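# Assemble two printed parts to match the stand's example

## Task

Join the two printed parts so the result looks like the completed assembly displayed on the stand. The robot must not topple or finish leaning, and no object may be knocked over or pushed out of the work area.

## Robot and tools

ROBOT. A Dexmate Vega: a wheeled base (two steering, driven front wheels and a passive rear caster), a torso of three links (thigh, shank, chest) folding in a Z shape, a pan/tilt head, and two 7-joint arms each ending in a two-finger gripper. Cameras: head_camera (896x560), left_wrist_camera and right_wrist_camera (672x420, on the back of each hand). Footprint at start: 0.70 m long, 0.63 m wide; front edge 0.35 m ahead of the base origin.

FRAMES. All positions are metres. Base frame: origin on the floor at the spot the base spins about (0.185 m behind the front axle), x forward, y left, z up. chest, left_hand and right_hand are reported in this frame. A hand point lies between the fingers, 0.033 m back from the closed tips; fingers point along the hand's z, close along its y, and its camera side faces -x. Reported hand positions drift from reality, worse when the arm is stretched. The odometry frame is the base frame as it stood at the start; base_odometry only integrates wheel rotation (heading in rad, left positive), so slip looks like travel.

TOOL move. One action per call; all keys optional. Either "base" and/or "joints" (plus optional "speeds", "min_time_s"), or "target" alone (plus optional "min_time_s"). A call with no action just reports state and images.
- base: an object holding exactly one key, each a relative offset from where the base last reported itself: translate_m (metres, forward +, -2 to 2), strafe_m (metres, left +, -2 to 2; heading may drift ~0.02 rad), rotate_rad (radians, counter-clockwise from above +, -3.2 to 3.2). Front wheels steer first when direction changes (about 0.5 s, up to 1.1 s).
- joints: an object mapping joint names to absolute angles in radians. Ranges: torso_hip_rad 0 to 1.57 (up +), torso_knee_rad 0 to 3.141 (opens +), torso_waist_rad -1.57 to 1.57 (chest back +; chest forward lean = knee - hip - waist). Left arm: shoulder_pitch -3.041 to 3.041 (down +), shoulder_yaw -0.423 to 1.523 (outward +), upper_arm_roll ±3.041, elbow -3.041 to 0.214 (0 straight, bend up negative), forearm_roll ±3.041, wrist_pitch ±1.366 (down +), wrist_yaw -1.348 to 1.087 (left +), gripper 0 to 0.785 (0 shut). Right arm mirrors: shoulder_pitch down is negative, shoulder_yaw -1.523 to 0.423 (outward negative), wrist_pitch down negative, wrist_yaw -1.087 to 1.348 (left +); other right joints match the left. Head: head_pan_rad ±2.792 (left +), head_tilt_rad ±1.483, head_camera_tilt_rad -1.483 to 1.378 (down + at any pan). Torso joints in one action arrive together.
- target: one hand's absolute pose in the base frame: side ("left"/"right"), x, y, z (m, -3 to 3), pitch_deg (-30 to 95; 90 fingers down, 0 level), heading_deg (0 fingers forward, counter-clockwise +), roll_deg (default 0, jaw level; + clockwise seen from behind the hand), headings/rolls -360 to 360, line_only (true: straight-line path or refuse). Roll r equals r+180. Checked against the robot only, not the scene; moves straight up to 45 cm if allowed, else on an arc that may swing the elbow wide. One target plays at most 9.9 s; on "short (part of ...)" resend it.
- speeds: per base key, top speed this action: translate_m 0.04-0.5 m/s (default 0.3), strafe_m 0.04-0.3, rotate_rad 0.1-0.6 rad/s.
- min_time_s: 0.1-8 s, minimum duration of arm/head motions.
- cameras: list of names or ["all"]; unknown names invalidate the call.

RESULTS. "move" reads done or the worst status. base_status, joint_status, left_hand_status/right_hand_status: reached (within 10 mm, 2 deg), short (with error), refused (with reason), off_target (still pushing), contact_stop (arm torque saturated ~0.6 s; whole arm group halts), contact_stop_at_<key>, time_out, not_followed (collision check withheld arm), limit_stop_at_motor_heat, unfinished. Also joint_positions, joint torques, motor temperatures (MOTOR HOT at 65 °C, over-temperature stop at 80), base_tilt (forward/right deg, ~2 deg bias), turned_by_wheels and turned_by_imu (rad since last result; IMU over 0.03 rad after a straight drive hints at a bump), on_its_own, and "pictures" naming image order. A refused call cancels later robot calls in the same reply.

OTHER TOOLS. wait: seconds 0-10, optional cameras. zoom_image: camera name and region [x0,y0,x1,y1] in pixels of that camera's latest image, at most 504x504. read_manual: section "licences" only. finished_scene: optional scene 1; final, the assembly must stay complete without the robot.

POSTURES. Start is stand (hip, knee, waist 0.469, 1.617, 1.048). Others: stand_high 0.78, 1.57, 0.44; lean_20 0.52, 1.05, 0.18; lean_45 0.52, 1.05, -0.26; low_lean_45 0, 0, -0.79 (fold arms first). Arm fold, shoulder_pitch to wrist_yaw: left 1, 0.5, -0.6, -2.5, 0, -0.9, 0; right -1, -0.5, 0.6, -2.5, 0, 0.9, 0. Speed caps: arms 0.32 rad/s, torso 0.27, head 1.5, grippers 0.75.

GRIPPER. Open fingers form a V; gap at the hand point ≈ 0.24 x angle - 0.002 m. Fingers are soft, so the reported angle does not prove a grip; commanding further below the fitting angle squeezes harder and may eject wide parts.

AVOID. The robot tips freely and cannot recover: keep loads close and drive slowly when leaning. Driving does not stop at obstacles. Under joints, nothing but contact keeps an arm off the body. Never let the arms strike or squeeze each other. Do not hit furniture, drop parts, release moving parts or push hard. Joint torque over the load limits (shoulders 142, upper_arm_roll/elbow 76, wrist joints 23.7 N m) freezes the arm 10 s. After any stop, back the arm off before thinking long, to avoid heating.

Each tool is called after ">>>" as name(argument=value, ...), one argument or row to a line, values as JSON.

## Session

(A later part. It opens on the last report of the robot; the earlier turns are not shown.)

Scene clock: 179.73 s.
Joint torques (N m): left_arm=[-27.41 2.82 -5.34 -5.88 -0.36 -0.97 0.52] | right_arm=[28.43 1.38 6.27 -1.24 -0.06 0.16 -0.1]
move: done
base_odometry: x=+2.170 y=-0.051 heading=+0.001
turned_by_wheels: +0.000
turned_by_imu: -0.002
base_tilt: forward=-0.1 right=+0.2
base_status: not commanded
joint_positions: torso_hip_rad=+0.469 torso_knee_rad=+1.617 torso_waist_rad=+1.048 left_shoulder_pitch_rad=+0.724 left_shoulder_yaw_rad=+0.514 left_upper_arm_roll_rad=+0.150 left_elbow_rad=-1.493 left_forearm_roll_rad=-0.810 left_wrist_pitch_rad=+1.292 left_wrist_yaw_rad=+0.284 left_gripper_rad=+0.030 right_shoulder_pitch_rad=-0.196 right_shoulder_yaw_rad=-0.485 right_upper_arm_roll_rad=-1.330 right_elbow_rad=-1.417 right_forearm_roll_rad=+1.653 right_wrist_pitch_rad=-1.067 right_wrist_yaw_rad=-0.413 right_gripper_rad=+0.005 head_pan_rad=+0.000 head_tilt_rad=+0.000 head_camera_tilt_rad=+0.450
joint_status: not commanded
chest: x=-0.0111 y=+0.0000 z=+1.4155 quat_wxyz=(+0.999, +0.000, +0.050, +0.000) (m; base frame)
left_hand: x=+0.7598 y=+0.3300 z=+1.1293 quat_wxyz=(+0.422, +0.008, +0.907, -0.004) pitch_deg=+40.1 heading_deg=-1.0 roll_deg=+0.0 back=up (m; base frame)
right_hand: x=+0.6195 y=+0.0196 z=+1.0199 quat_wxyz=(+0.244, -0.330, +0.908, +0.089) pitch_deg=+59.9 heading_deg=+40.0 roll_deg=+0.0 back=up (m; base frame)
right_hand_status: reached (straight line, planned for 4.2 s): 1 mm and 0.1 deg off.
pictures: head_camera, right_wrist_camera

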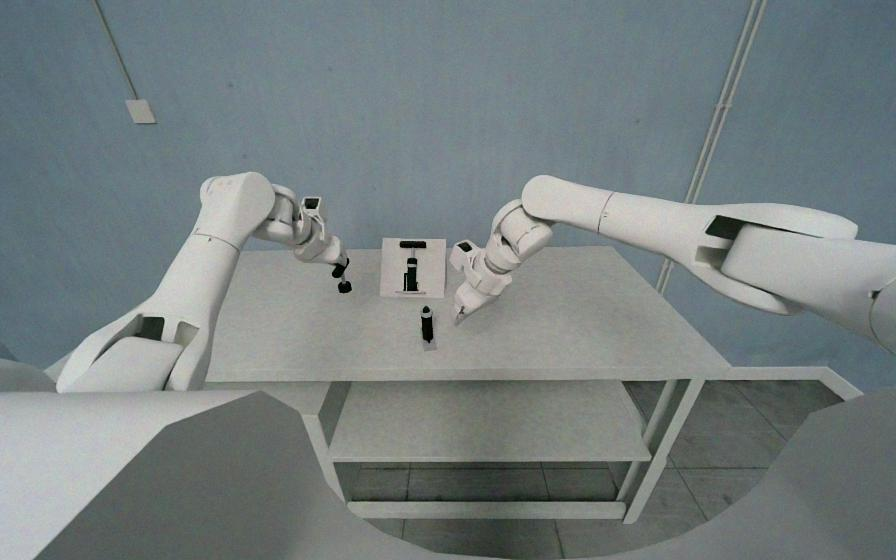

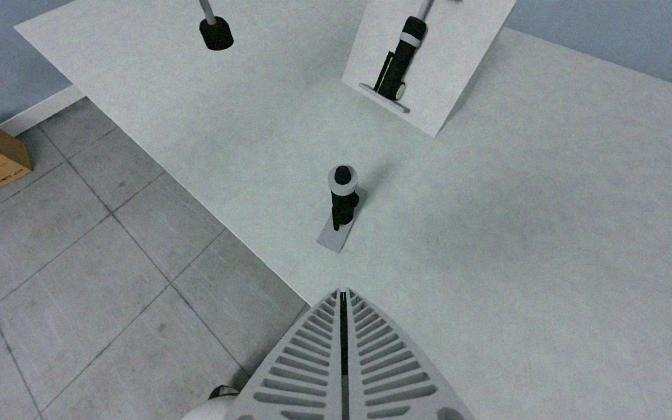

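>>> move(
  target={"side": "right", "x": 0.60, "y": -0.03, "z": 1.01, "pitch_deg": 25, "heading_deg": 50, "roll_deg": 0, "line_only": true},
  cameras=["right_wrist_camera", "head_camera"],
)

Scene clock: 187.53 s.
Joint torques (N m): left_arm=[-27.34 2.64 -6.27 -5.83 -0.09 -1.33 0.41] | right_arm=[12.15 -5.6 7.02 -1.92 0.07 0.79 0.35]
move: done
base_odometry: x=+2.170 y=-0.051 heading=+0.001
turned_by_wheels: +0.000
turned_by_imu: -0.002
base_tilt: forward=-0.2 right=+0.1
base_status: not commanded
joint_positions: torso_hip_rad=+0.469 torso_knee_rad=+1.617 torso_waist_rad=+1.048 left_shoulder_pitch_rad=+0.724 left_shoulder_yaw_rad=+0.514 left_upper_arm_roll_rad=+0.150 left_elbow_rad=-1.493 left_forearm_roll_rad=-0.810 left_wrist_pitch_rad=+1.292 left_wrist_yaw_rad=+0.284 left_gripper_rad=+0.030 right_shoulder_pitch_rad=-0.636 right_shoulder_yaw_rad=-1.044 right_upper_arm_roll_rad=-1.341 right_elbow_rad=-1.790 right_forearm_roll_rad=+1.078 right_wrist_pitch_rad=-0.118 right_wrist_yaw_rad=+0.091 right_gripper_rad=+0.005 head_pan_rad=+0.000 head_tilt_rad=+0.000 head_camera_tilt_rad=+0.450
joint_status: not commanded
chest: x=-0.0111 y=+0.0000 z=+1.4155 quat_wxyz=(+0.999, +0.000, +0.050, +0.000) (m; base frame)
left_hand: x=+0.7598 y=+0.3300 z=+1.1293 quat_wxyz=(+0.422, +0.008, +0.907, -0.004) pitch_deg=+40.1 heading_deg=-1.0 roll_deg=+0.0 back=up (m; base frame)
right_hand: x=+0.6004 y=-0.0298 z=+1.0101 quat_wxyz=(+0.486, -0.356, +0.765, +0.227) pitch_deg=+25.1 heading_deg=+49.9 roll_deg=+0.0 back=up (m; base frame)
right_hand_status: reached (straight line, planned for 3.5 s): 1 mm and 0.1 deg off.
pictures: head_camera, right_wrist_camera

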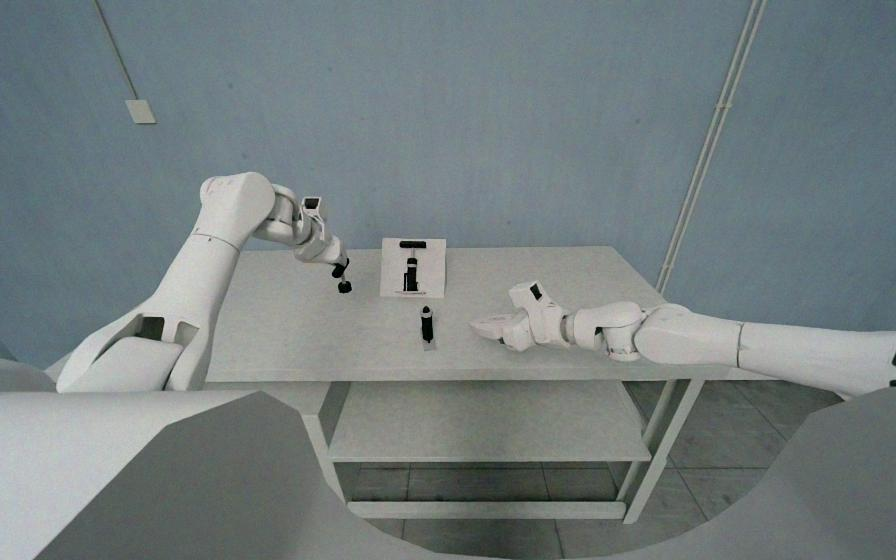

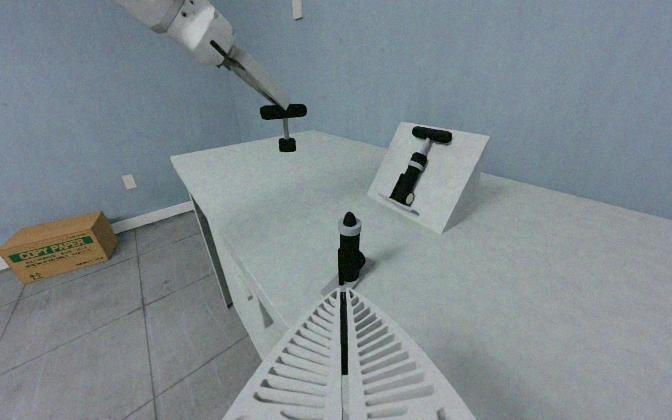

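>>> zoom_image(
  camera="right_wrist_camera",
  region=[240, 80, 340, 170],
)

>>> zoom_image(
  camera="right_wrist_camera",
  region=[300, 200, 400, 300],
)

Scaled by 5.040 from the camera's 672x420 image, which has a finer 960x600 frame.

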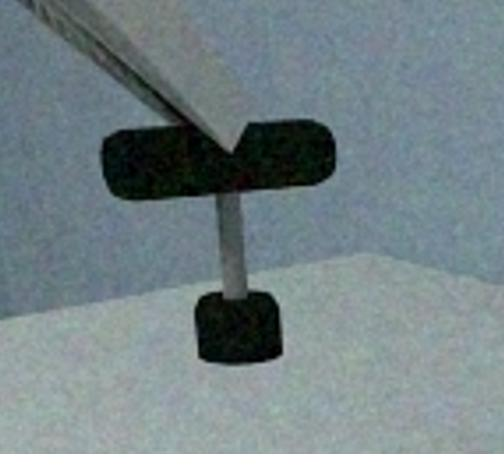

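Scaled by 5.040 from the camera's 672x420 image, which has a finer 960x600 frame.

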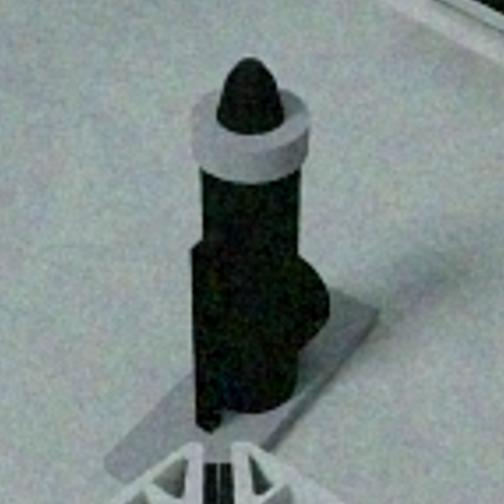

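>>> move(
  target={"side": "left", "x": 0.735, "y": 0.20, "z": 1.14, "pitch_deg": 38, "heading_deg": 12, "roll_deg": 0, "line_only": true},
  min_time_s=4,
  cameras=["all"],
)

Scene clock: 195.13 s.
Joint torques (N m): left_arm=[-15.23 -3.19 1.84 -6.84 -0.05 -1.04 0.26] | right_arm=[10.65 -3.48 7.52 -1.56 0.29 1.59 0.01]
move: done
base_odometry: x=+2.170 y=-0.051 heading=+0.001
turned_by_wheels: +0.000
turned_by_imu: -0.002
base_tilt: forward=-0.3 right=+0.3
base_status: not commanded
joint_positions: torso_hip_rad=+0.469 torso_knee_rad=+1.617 torso_waist_rad=+1.048 left_shoulder_pitch_rad=+0.822 left_shoulder_yaw_rad=-0.039 left_upper_arm_roll_rad=+0.060 left_elbow_rad=-1.674 left_forearm_roll_rad=-0.798 left_wrist_pitch_rad=+1.326 left_wrist_yaw_rad=+1.002 left_gripper_rad=+0.030 right_shoulder_pitch_rad=-0.638 right_shoulder_yaw_rad=-1.045 right_upper_arm_roll_rad=-1.342 right_elbow_rad=-1.789 right_forearm_roll_rad=+1.076 right_wrist_pitch_rad=-0.113 right_wrist_yaw_rad=+0.093 right_gripper_rad=+0.005 head_pan_rad=+0.000 head_tilt_rad=+0.000 head_camera_tilt_rad=+0.450
joint_status: not commanded
chest: x=-0.0111 y=+0.0000 z=+1.4155 quat_wxyz=(+0.999, +0.000, +0.050, +0.000) (m; base frame)
left_hand: x=+0.7353 y=+0.2012 z=+1.1397 quat_wxyz=(+0.436, -0.093, +0.894, +0.045) pitch_deg=+38.0 heading_deg=+11.9 roll_deg=+0.0 back=up (m; base frame)
left_hand_status: reached (straight line, planned for 4.0 s): 1 mm and 0.1 deg off.
right_hand: x=+0.6001 y=-0.0300 z=+1.0101 quat_wxyz=(+0.487, -0.356, +0.764, +0.227) pitch_deg=+25.0 heading_deg=+50.0 roll_deg=+0.0 back=up (m; base frame)
pictures: head_camera, left_wrist_camera, right_wrist_camera

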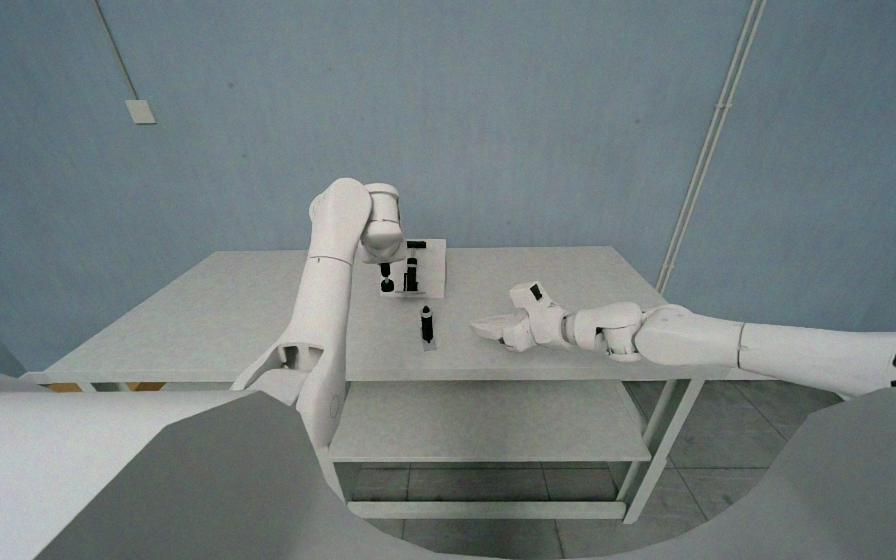

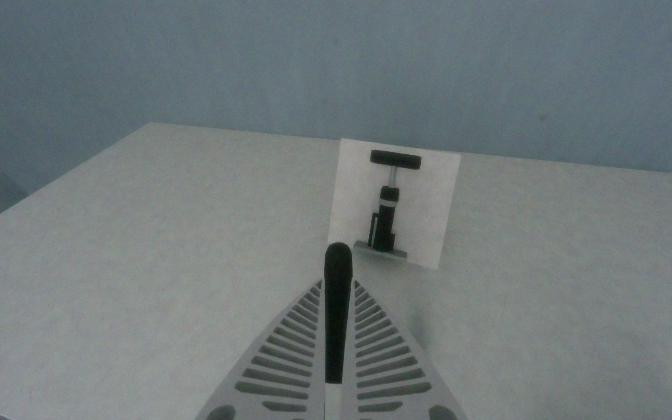

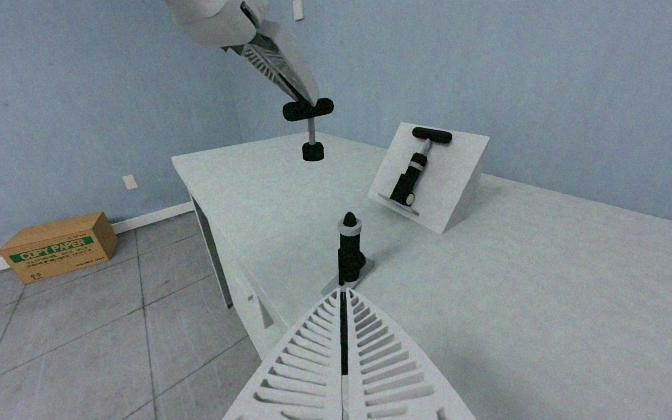

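>>> move(
  base={"strafe_m": -0.085},
  speeds={"strafe_m": 0.06},
)

>>> move(
  base={"translate_m": -0.045},
  speeds={"translate_m": 0.06},
  cameras=["all"],
)

Scene clock: 198.87 s.
Joint torques (N m): left_arm=[-15.42 -2.16 1.57 -7.14 0.23 -0.13 0.62] | right_arm=[11.48 -3.62 7.33 -1.46 -0.24 2.05 0.09]
move: done
base_odometry: x=+2.170 y=-0.136 heading=+0.001
turned_by_wheels: +0.000
turned_by_imu: -0.001
base_tilt: forward=-0.4 right=+0.1
base_status: done
joint_positions: torso_hip_rad=+0.469 torso_knee_rad=+1.617 torso_waist_rad=+1.048 left_shoulder_pitch_rad=+0.823 left_shoulder_yaw_rad=-0.044 left_upper_arm_roll_rad=+0.061 left_elbow_rad=-1.675 left_forearm_roll_rad=-0.796 left_wrist_pitch_rad=+1.325 left_wrist_yaw_rad=+1.007 left_gripper_rad=+0.030 right_shoulder_pitch_rad=-0.638 right_shoulder_yaw_rad=-1.045 right_upper_arm_roll_rad=-1.342 right_elbow_rad=-1.789 right_forearm_roll_rad=+1.076 right_wrist_pitch_rad=-0.113 right_wrist_yaw_rad=+0.093 right_gripper_rad=+0.005 head_pan_rad=+0.000 head_tilt_rad=+0.000 head_camera_tilt_rad=+0.450
joint_status: not commanded
chest: x=-0.0110 y=+0.0000 z=+1.4155 quat_wxyz=(+0.999, +0.000, +0.050, +0.000) (m; base frame)
left_hand: x=+0.7350 y=+0.2001 z=+1.1398 quat_wxyz=(+0.436, -0.094, +0.894, +0.046) pitch_deg=+38.0 heading_deg=+12.0 roll_deg=+0.0 back=up (m; base frame)
right_hand: x=+0.6001 y=-0.0300 z=+1.0100 quat_wxyz=(+0.487, -0.356, +0.764, +0.227) pitch_deg=+25.0 heading_deg=+50.0 roll_deg=+0.0 back=up (m; base frame)
pictures: none

Scene clock: 201.07 s.
Joint torques (N m): left_arm=[-13.77 -3.48 2.19 -5.63 -0.26 -0.64 0.74] | right_arm=[13.31 -1.61 7.46 -2.01 -0.19 1.85 -0.32]
move: done
base_odometry: x=+2.125 y=-0.136 heading=+0.001
turned_by_wheels: +0.001
turned_by_imu: -0.001
base_tilt: forward=-0.3 right=+0.4
base_status: done
joint_positions: torso_hip_rad=+0.469 torso_knee_rad=+1.617 torso_waist_rad=+1.048 left_shoulder_pitch_rad=+0.823 left_shoulder_yaw_rad=-0.044 left_upper_arm_roll_rad=+0.061 left_elbow_rad=-1.675 left_forearm_roll_rad=-0.796 left_wrist_pitch_rad=+1.325 left_wrist_yaw_rad=+1.007 left_gripper_rad=+0.030 right_shoulder_pitch_rad=-0.638 right_shoulder_yaw_rad=-1.045 right_upper_arm_roll_rad=-1.342 right_elbow_rad=-1.789 right_forearm_roll_rad=+1.076 right_wrist_pitch_rad=-0.113 right_wrist_yaw_rad=+0.093 right_gripper_rad=+0.005 head_pan_rad=+0.000 head_tilt_rad=+0.000 head_camera_tilt_rad=+0.450
joint_status: not commanded
chest: x=-0.0110 y=+0.0000 z=+1.4155 quat_wxyz=(+0.999, +0.000, +0.050, +0.000) (m; base frame)
left_hand: x=+0.7350 y=+0.2001 z=+1.1398 quat_wxyz=(+0.436, -0.094, +0.894, +0.046) pitch_deg=+38.0 heading_deg=+12.0 roll_deg=+0.0 back=up (m; base frame)
right_hand: x=+0.6001 y=-0.0300 z=+1.0100 quat_wxyz=(+0.487, -0.356, +0.764, +0.227) pitch_deg=+25.0 heading_deg=+50.0 roll_deg=+0.0 back=up (m; base frame)
pictures: head_camera, left_wrist_camera, right_wrist_camera

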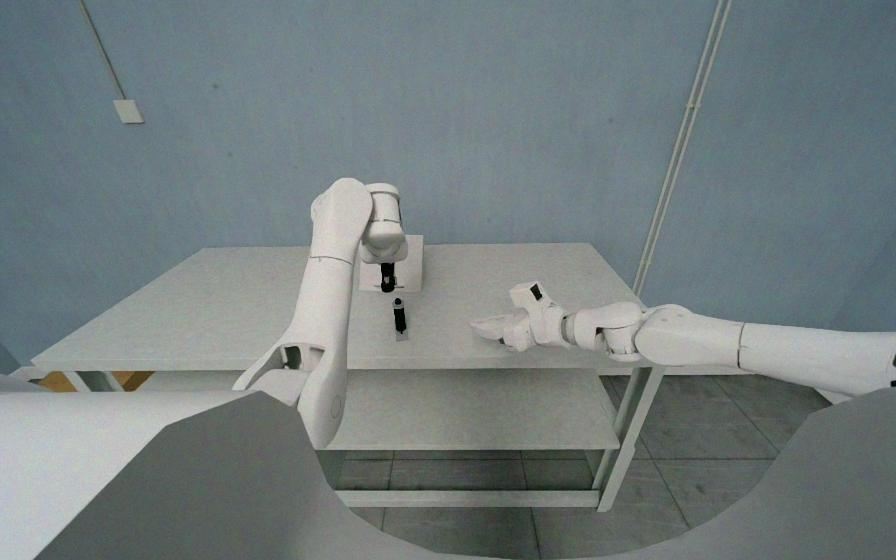

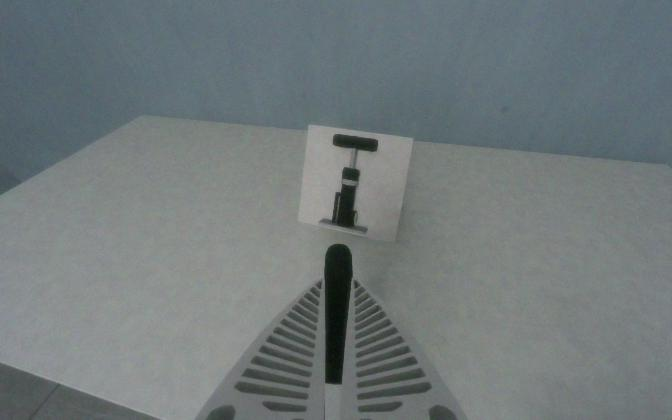

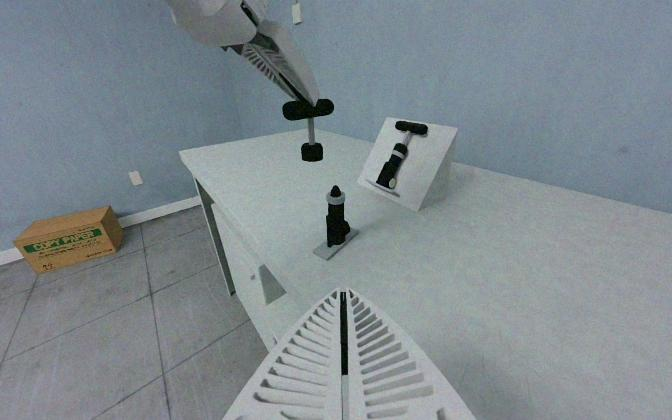

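>>> move(
  target={"side": "left", "x": 0.775, "y": 0.182, "z": 1.14, "pitch_deg": 38, "heading_deg": 12, "roll_deg": 0, "line_only": true},
  min_time_s=3,
  cameras=["all"],
)

>>> zoom_image(
  camera="head_camera",
  region=[350, 220, 450, 350],
)

>>> zoom_image(
  camera="right_wrist_camera",
  region=[230, 60, 430, 270],
)

Scene clock: 205.57 s.
Joint torques (N m): left_arm=[-27.88 0.67 1.19 -4.55 0.56 -0.96 -0.14] | right_arm=[13.3 -2.75 7.36 -2.07 -0.15 1.86 -0.2]
move: done
base_odometry: x=+2.125 y=-0.136 heading=+0.001
turned_by_wheels: +0.000
turned_by_imu: -0.001
base_tilt: forward=-0.2 right=+0.2
base_status: not commanded
joint_positions: torso_hip_rad=+0.469 torso_knee_rad=+1.617 torso_waist_rad=+1.048 left_shoulder_pitch_rad=+0.709 left_shoulder_yaw_rad=-0.034 left_upper_arm_roll_rad=+0.131 left_elbow_rad=-1.452 left_forearm_roll_rad=-0.745 left_wrist_pitch_rad=+1.195 left_wrist_yaw_rad=+0.931 left_gripper_rad=+0.030 right_shoulder_pitch_rad=-0.638 right_shoulder_yaw_rad=-1.045 right_upper_arm_roll_rad=-1.342 right_elbow_rad=-1.789 right_forearm_roll_rad=+1.076 right_wrist_pitch_rad=-0.113 right_wrist_yaw_rad=+0.093 right_gripper_rad=+0.005 head_pan_rad=+0.000 head_tilt_rad=+0.000 head_camera_tilt_rad=+0.450
joint_status: not commanded
chest: x=-0.0110 y=+0.0000 z=+1.4155 quat_wxyz=(+0.999, +0.000, +0.050, +0.000) (m; base frame)
left_hand: x=+0.7740 y=+0.1823 z=+1.1395 quat_wxyz=(+0.436, -0.094, +0.894, +0.046) pitch_deg=+38.1 heading_deg=+12.0 roll_deg=+0.0 back=up (m; base frame)
left_hand_status: reached (straight line, planned for 3.0 s): 1 mm and 0.1 deg off.
right_hand: x=+0.6001 y=-0.0300 z=+1.0100 quat_wxyz=(+0.487, -0.356, +0.764, +0.227) pitch_deg=+25.0 heading_deg=+50.0 roll_deg=+0.0 back=up (m; base frame)
pictures: head_camera, left_wrist_camera, right_wrist_camera

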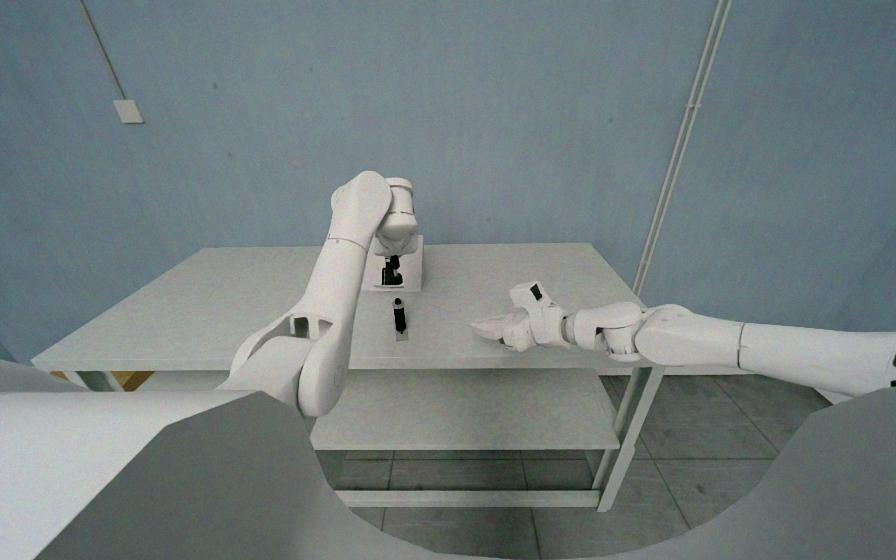

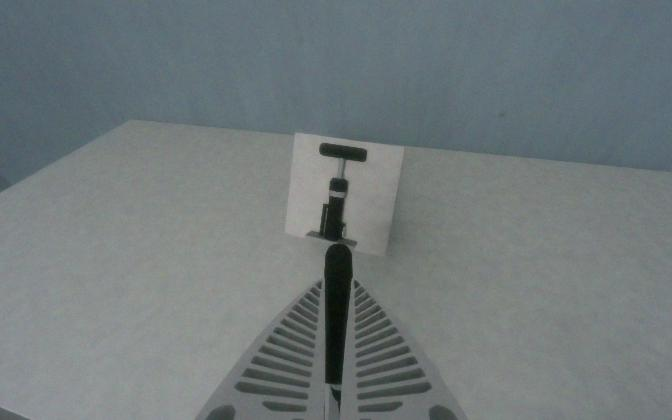

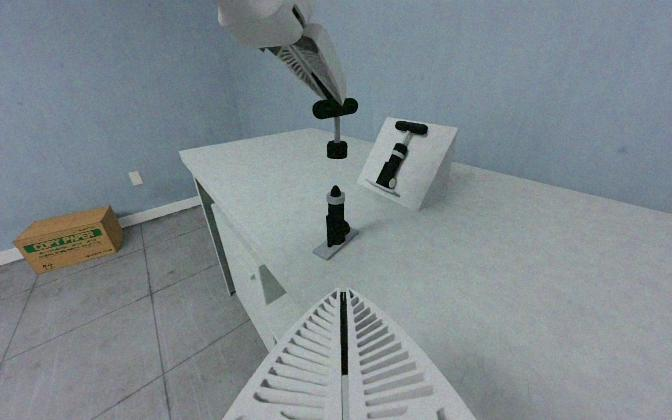

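Scaled by 3.877 from the camera's 896x560 image, which has a finer 960x600 frame.

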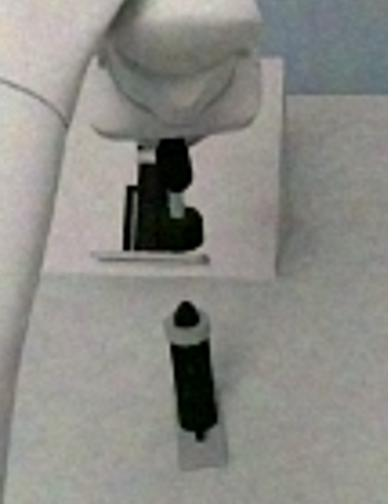

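Scaled by 2.400 from the camera's 672x420 image, which has a finer 960x600 frame.

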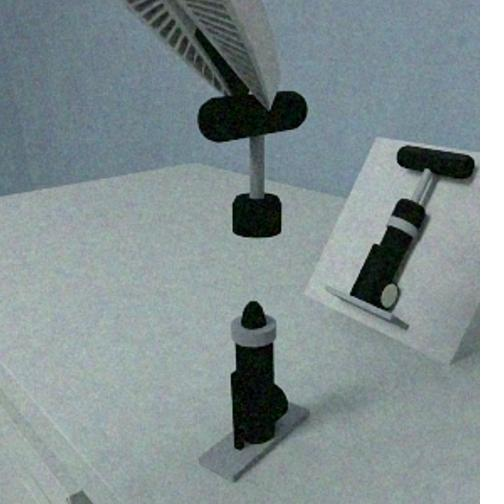

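>>> move(
  target={"side": "left", "x": 0.773, "y": 0.1845, "z": 1.107, "pitch_deg": 38, "heading_deg": 12, "roll_deg": 0, "line_only": true},
  min_time_s=3,
  cameras=["all"],
)

>>> zoom_image(
  camera="head_camera",
  region=[360, 240, 440, 340],
)

>>> zoom_image(
  camera="right_wrist_camera",
  region=[270, 90, 400, 270],
)

Scene clock: 212.30 s.
Joint torques (N m): left_arm=[-16.27 -0.59 0.67 -5.06 0.48 -1.87 -0.04] | right_arm=[12.78 -1.77 6.6 -1.49 -0.16 2.35 0.35]
move: done
base_odometry: x=+2.125 y=-0.136 heading=+0.001
turned_by_wheels: +0.000
turned_by_imu: -0.002
base_tilt: forward=-0.2 right=+0.3
base_status: not commanded
joint_positions: torso_hip_rad=+0.469 torso_knee_rad=+1.617 torso_waist_rad=+1.048 left_shoulder_pitch_rad=+0.760 left_shoulder_yaw_rad=-0.003 left_upper_arm_roll_rad=+0.166 left_elbow_rad=-1.442 left_forearm_roll_rad=-0.725 left_wrist_pitch_rad=+1.124 left_wrist_yaw_rad=+0.879 left_gripper_rad=+0.030 right_shoulder_pitch_rad=-0.638 right_shoulder_yaw_rad=-1.045 right_upper_arm_roll_rad=-1.342 right_elbow_rad=-1.789 right_forearm_roll_rad=+1.076 right_wrist_pitch_rad=-0.113 right_wrist_yaw_rad=+0.093 right_gripper_rad=+0.005 head_pan_rad=+0.000 head_tilt_rad=+0.000 head_camera_tilt_rad=+0.450
joint_status: not commanded
chest: x=-0.0110 y=+0.0000 z=+1.4155 quat_wxyz=(+0.999, +0.000, +0.050, +0.000) (m; base frame)
left_hand: x=+0.7730 y=+0.1844 z=+1.1077 quat_wxyz=(+0.436, -0.094, +0.894, +0.046) pitch_deg=+38.0 heading_deg=+12.0 roll_deg=+0.0 back=up (m; base frame)
left_hand_status: reached (straight line, planned for 3.0 s): 1 mm and 0.0 deg off.
right_hand: x=+0.6001 y=-0.0300 z=+1.0100 quat_wxyz=(+0.487, -0.356, +0.764, +0.227) pitch_deg=+25.0 heading_deg=+50.0 roll_deg=+0.0 back=up (m; base frame)
pictures: head_camera, left_wrist_camera, right_wrist_camera

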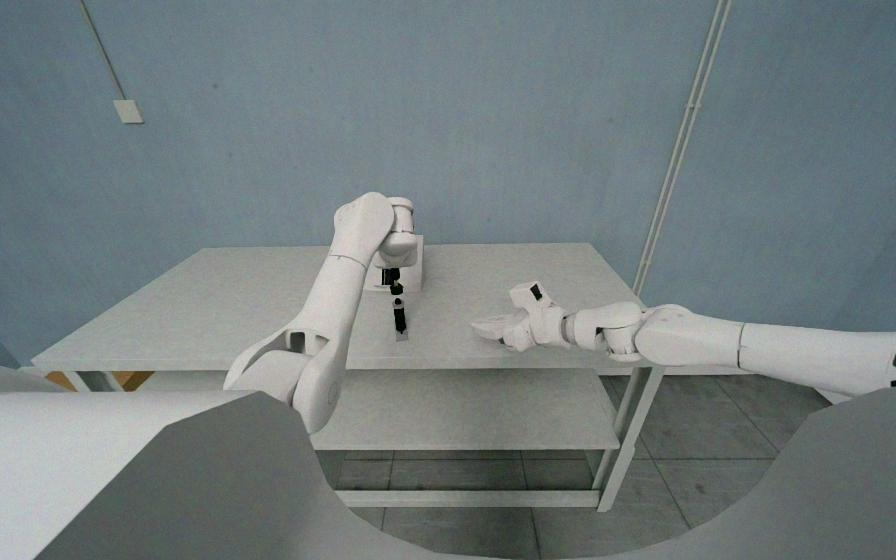

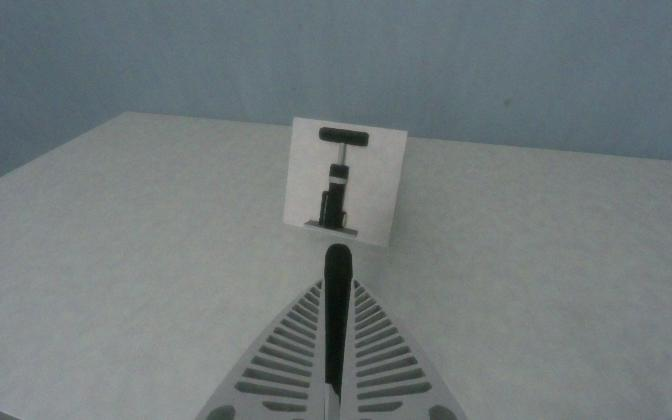

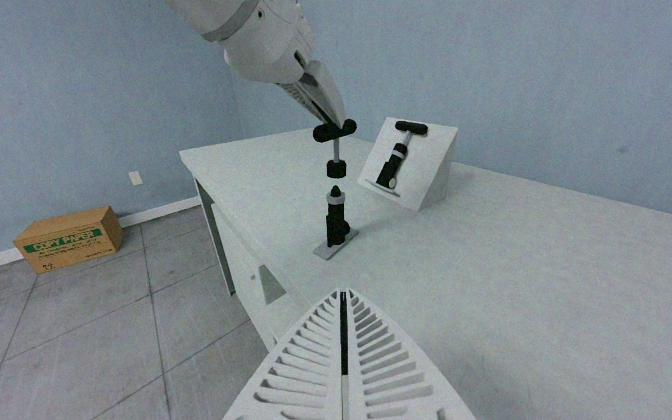

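Scaled by 5.040 from the camera's 896x560 image, which has a finer 960x600 frame.

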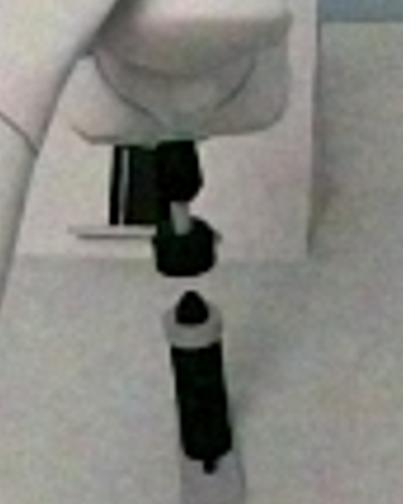

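Scaled by 2.800 from the camera's 672x420 image, which has a finer 960x600 frame.

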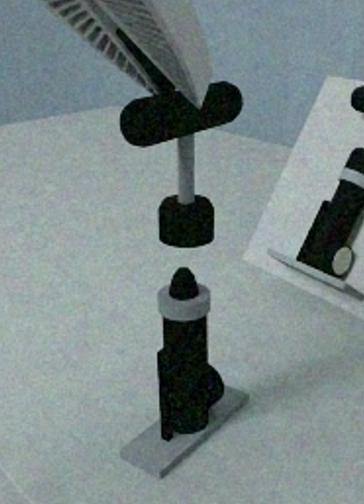

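>>> zoom_image(
  camera="right_wrist_camera",
  region=[300, 100, 380, 200],
)

>>> zoom_image(
  camera="right_wrist_camera",
  region=[300, 170, 380, 270],
)

Scaled by 5.040 from the camera's 672x420 image, which has a finer 960x600 frame.

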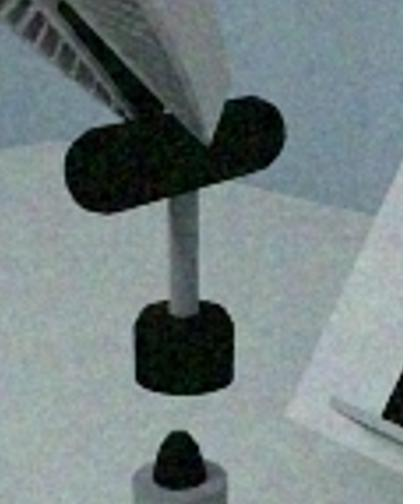

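Scaled by 5.040 from the camera's 672x420 image, which has a finer 960x600 frame.

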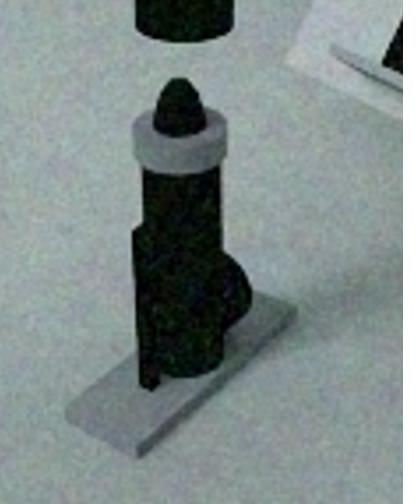

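>>> move(
  target={"side": "left", "x": 0.770, "y": 0.184, "z": 1.100, "pitch_deg": 38, "heading_deg": 12, "roll_deg": 0, "line_only": true},
  min_time_s=2,
  cameras=["head_camera", "right_wrist_camera"],
)

>>> zoom_image(
  camera="right_wrist_camera",
  region=[300, 120, 380, 220],
)

>>> zoom_image(
  camera="head_camera",
  region=[375, 265, 425, 335],
)

Scene clock: 217.10 s.
Joint torques (N m): left_arm=[-15.45 1.26 0.73 -7.04 0.63 -0.77 -0.29] | right_arm=[13.33 -5.09 6.29 -1.96 -0.27 2.17 0.09]
move: done
base_odometry: x=+2.125 y=-0.136 heading=+0.001
turned_by_wheels: +0.000
turned_by_imu: -0.001
base_tilt: forward=-0.3 right=+0.3
base_status: not commanded
joint_positions: torso_hip_rad=+0.469 torso_knee_rad=+1.617 torso_waist_rad=+1.048 left_shoulder_pitch_rad=+0.779 left_shoulder_yaw_rad=+0.001 left_upper_arm_roll_rad=+0.172 left_elbow_rad=-1.452 left_forearm_roll_rad=-0.723 left_wrist_pitch_rad=+1.114 left_wrist_yaw_rad=+0.875 left_gripper_rad=+0.030 right_shoulder_pitch_rad=-0.638 right_shoulder_yaw_rad=-1.045 right_upper_arm_roll_rad=-1.342 right_elbow_rad=-1.789 right_forearm_roll_rad=+1.076 right_wrist_pitch_rad=-0.113 right_wrist_yaw_rad=+0.093 right_gripper_rad=+0.005 head_pan_rad=+0.000 head_tilt_rad=+0.000 head_camera_tilt_rad=+0.450
joint_status: not commanded
chest: x=-0.0110 y=+0.0000 z=+1.4155 quat_wxyz=(+0.999, +0.000, +0.050, +0.000) (m; base frame)
left_hand: x=+0.7700 y=+0.1840 z=+1.1003 quat_wxyz=(+0.436, -0.094, +0.894, +0.046) pitch_deg=+38.0 heading_deg=+12.0 roll_deg=+0.0 back=up (m; base frame)
left_hand_status: reached (straight line, planned for 2.0 s): 0 mm and 0.0 deg off.
right_hand: x=+0.6001 y=-0.0300 z=+1.0100 quat_wxyz=(+0.487, -0.356, +0.764, +0.227) pitch_deg=+25.0 heading_deg=+50.0 roll_deg=+0.0 back=up (m; base frame)
pictures: head_camera, right_wrist_camera

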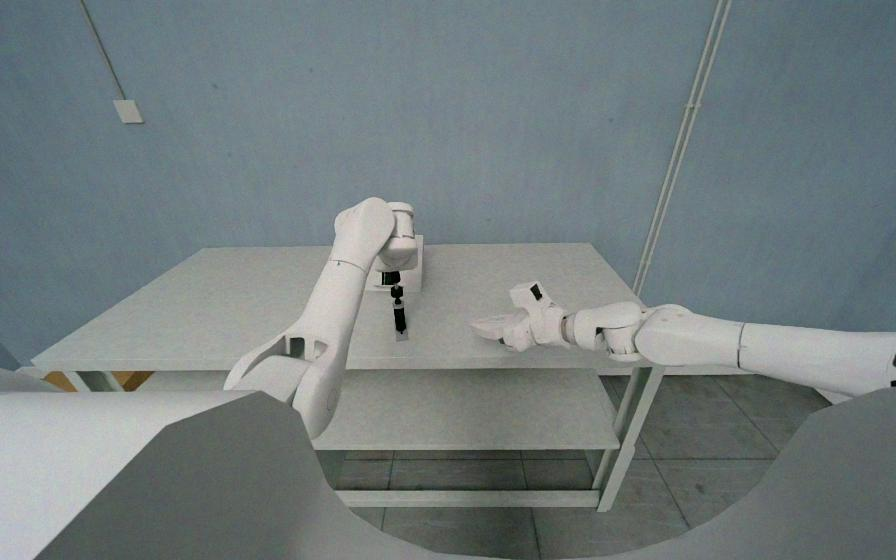

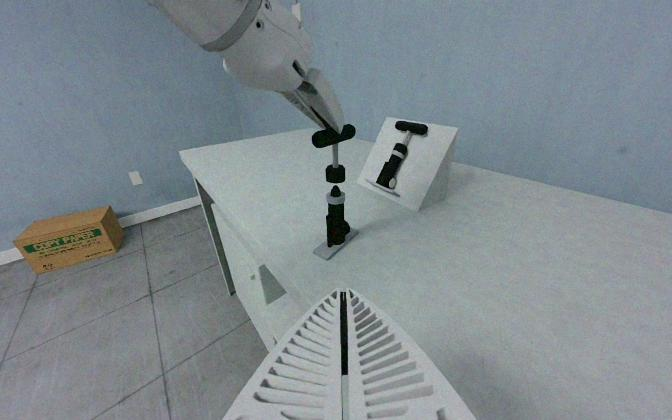

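Scaled by 5.040 from the camera's 672x420 image, which has a finer 960x600 frame.

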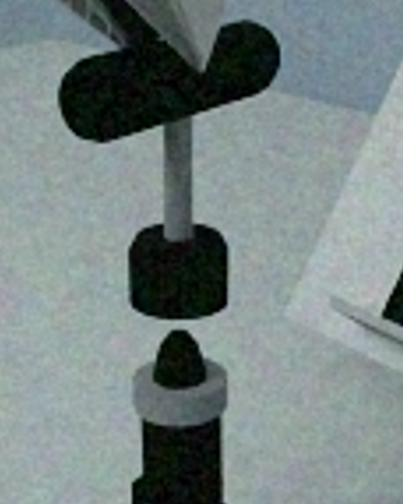

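Scaled by 7.200 from the camera's 896x560 image, which has a finer 960x600 frame.

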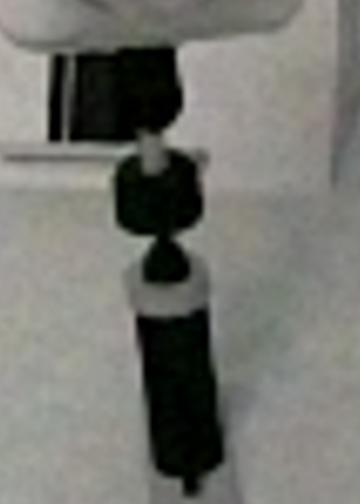

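>>> move(
  target={"side": "left", "x": 0.7705, "y": 0.184, "z": 1.089, "pitch_deg": 38, "heading_deg": 12, "roll_deg": 0, "line_only": true},
  min_time_s=2,
  cameras=["head_camera", "right_wrist_camera"],
)

>>> zoom_image(
  camera="right_wrist_camera",
  region=[300, 120, 380, 220],
)

>>> zoom_image(
  camera="head_camera",
  region=[375, 265, 425, 335],
)

Scene clock: 220.43 s.
Joint torques (N m): left_arm=[-15.11 0.14 1.24 -5.04 0.33 -1.43 -0.21] | right_arm=[10.02 -2.58 7.45 -2.26 -0.29 1.72 0.12]
move: done
base_odometry: x=+2.125 y=-0.136 heading=+0.001
turned_by_wheels: +0.000
turned_by_imu: -0.001
base_tilt: forward=-0.3 right=+0.1
base_status: not commanded
joint_positions: torso_hip_rad=+0.469 torso_knee_rad=+1.617 torso_waist_rad=+1.048 left_shoulder_pitch_rad=+0.792 left_shoulder_yaw_rad=+0.009 left_upper_arm_roll_rad=+0.185 left_elbow_rad=-1.440 left_forearm_roll_rad=-0.714 left_wrist_pitch_rad=+1.086 left_wrist_yaw_rad=+0.856 left_gripper_rad=+0.030 right_shoulder_pitch_rad=-0.638 right_shoulder_yaw_rad=-1.045 right_upper_arm_roll_rad=-1.342 right_elbow_rad=-1.789 right_forearm_roll_rad=+1.076 right_wrist_pitch_rad=-0.113 right_wrist_yaw_rad=+0.093 right_gripper_rad=+0.005 head_pan_rad=+0.000 head_tilt_rad=+0.000 head_camera_tilt_rad=+0.450
joint_status: not commanded
chest: x=-0.0110 y=+0.0000 z=+1.4155 quat_wxyz=(+0.999, +0.000, +0.050, +0.000) (m; base frame)
left_hand: x=+0.7704 y=+0.1840 z=+1.0895 quat_wxyz=(+0.436, -0.094, +0.894, +0.046) pitch_deg=+38.0 heading_deg=+12.0 roll_deg=+0.0 back=up (m; base frame)
left_hand_status: reached (straight line, planned for 2.0 s): 0 mm and 0.0 deg off.
right_hand: x=+0.6001 y=-0.0300 z=+1.0100 quat_wxyz=(+0.487, -0.356, +0.764, +0.227) pitch_deg=+25.0 heading_deg=+50.0 roll_deg=+0.0 back=up (m; base frame)
pictures: head_camera, right_wrist_camera

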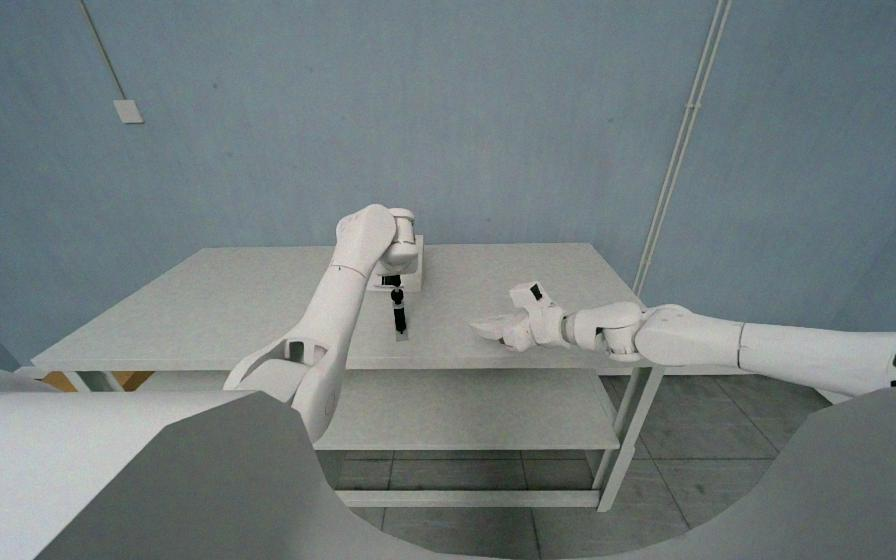

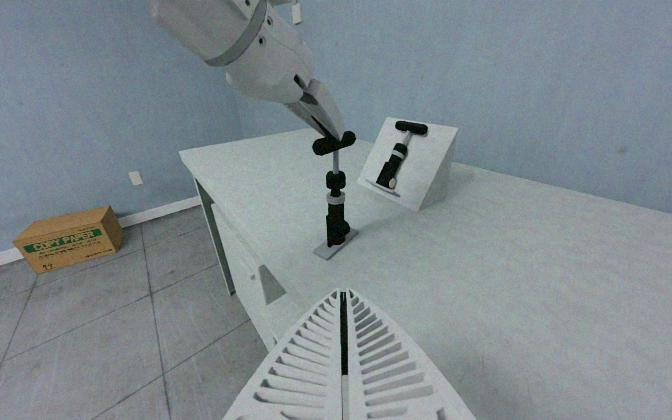

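Scaled by 5.040 from the camera's 672x420 image, which has a finer 960x600 frame.

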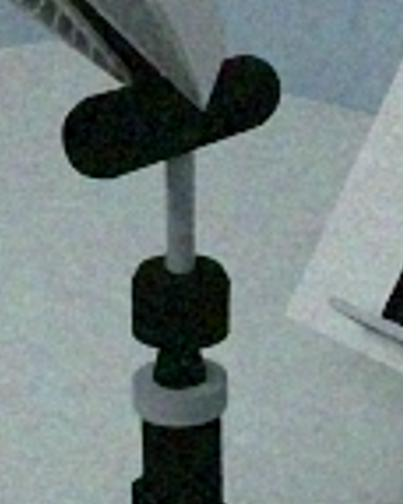

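Scaled by 7.200 from the camera's 896x560 image, which has a finer 960x600 frame.

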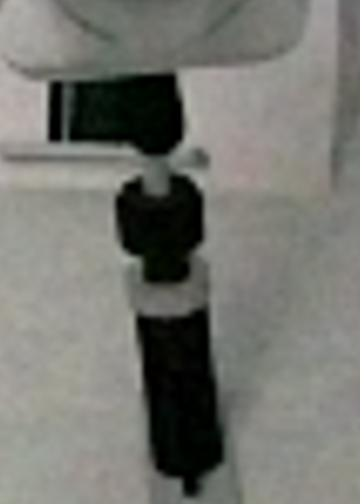

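>>> move(
  target={"side": "left", "x": 0.7705, "y": 0.184, "z": 1.081, "pitch_deg": 38, "heading_deg": 12, "roll_deg": 0, "line_only": true},
  min_time_s=2,
  cameras=["head_camera", "right_wrist_camera"],
)

>>> zoom_image(
  camera="right_wrist_camera",
  region=[300, 120, 380, 220],
)

>>> zoom_image(
  camera="head_camera",
  region=[375, 265, 425, 335],
)

Scene clock: 223.60 s.
Joint torques (N m): left_arm=[-16.56 -0.63 -1.63 -4.87 0.49 -0.71 -0.62] | right_arm=[11.73 -2.66 6.43 -1.9 -0.38 1.32 -0.01]
move: done
base_odometry: x=+2.125 y=-0.136 heading=+0.001
turned_by_wheels: +0.000
turned_by_imu: -0.001
base_tilt: forward=-0.2 right=+0.3
base_status: not commanded
joint_positions: torso_hip_rad=+0.469 torso_knee_rad=+1.617 torso_waist_rad=+1.048 left_shoulder_pitch_rad=+0.802 left_shoulder_yaw_rad=+0.015 left_upper_arm_roll_rad=+0.194 left_elbow_rad=-1.432 left_forearm_roll_rad=-0.707 left_wrist_pitch_rad=+1.066 left_wrist_yaw_rad=+0.843 left_gripper_rad=+0.030 right_shoulder_pitch_rad=-0.638 right_shoulder_yaw_rad=-1.045 right_upper_arm_roll_rad=-1.342 right_elbow_rad=-1.789 right_forearm_roll_rad=+1.076 right_wrist_pitch_rad=-0.113 right_wrist_yaw_rad=+0.093 right_gripper_rad=+0.005 head_pan_rad=+0.000 head_tilt_rad=+0.000 head_camera_tilt_rad=+0.450
joint_status: not commanded
chest: x=-0.0110 y=+0.0000 z=+1.4155 quat_wxyz=(+0.999, +0.000, +0.050, +0.000) (m; base frame)
left_hand: x=+0.7704 y=+0.1840 z=+1.0814 quat_wxyz=(+0.436, -0.094, +0.894, +0.046) pitch_deg=+38.0 heading_deg=+12.0 roll_deg=+0.0 back=up (m; base frame)
left_hand_status: reached (straight line, planned for 2.0 s): 0 mm and 0.0 deg off.
right_hand: x=+0.6001 y=-0.0300 z=+1.0100 quat_wxyz=(+0.487, -0.356, +0.764, +0.227) pitch_deg=+25.0 heading_deg=+50.0 roll_deg=+0.0 back=up (m; base frame)
pictures: head_camera, right_wrist_camera

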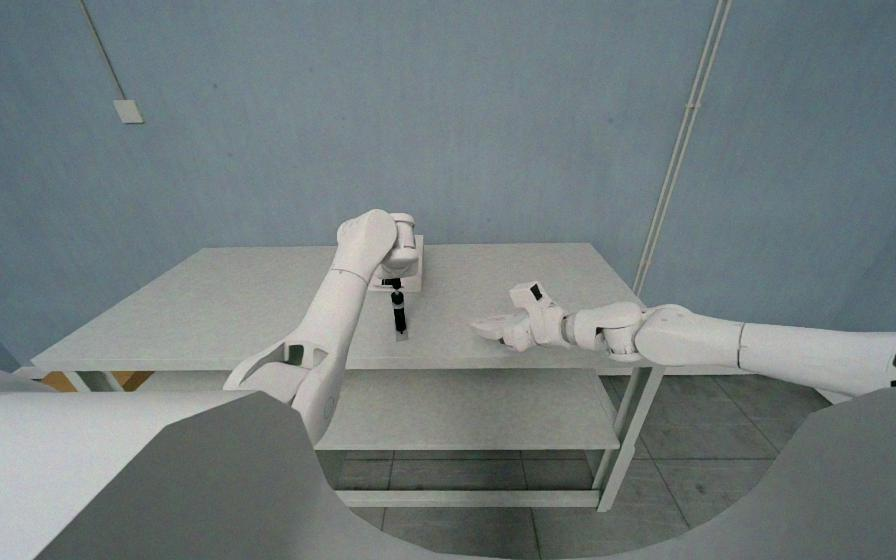

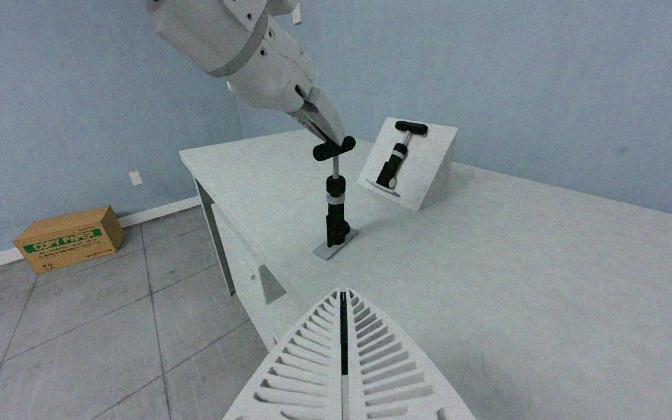

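Scaled by 5.040 from the camera's 672x420 image, which has a finer 960x600 frame.

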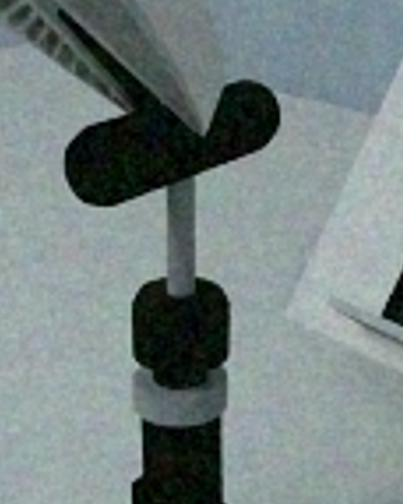

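Scaled by 7.200 from the camera's 896x560 image, which has a finer 960x600 frame.

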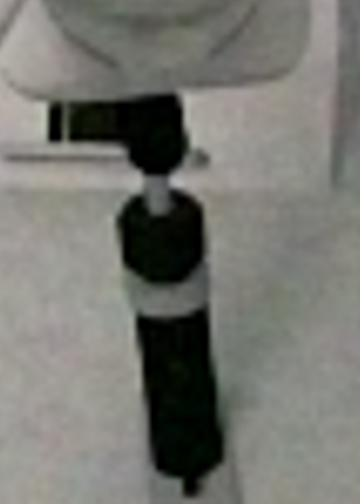

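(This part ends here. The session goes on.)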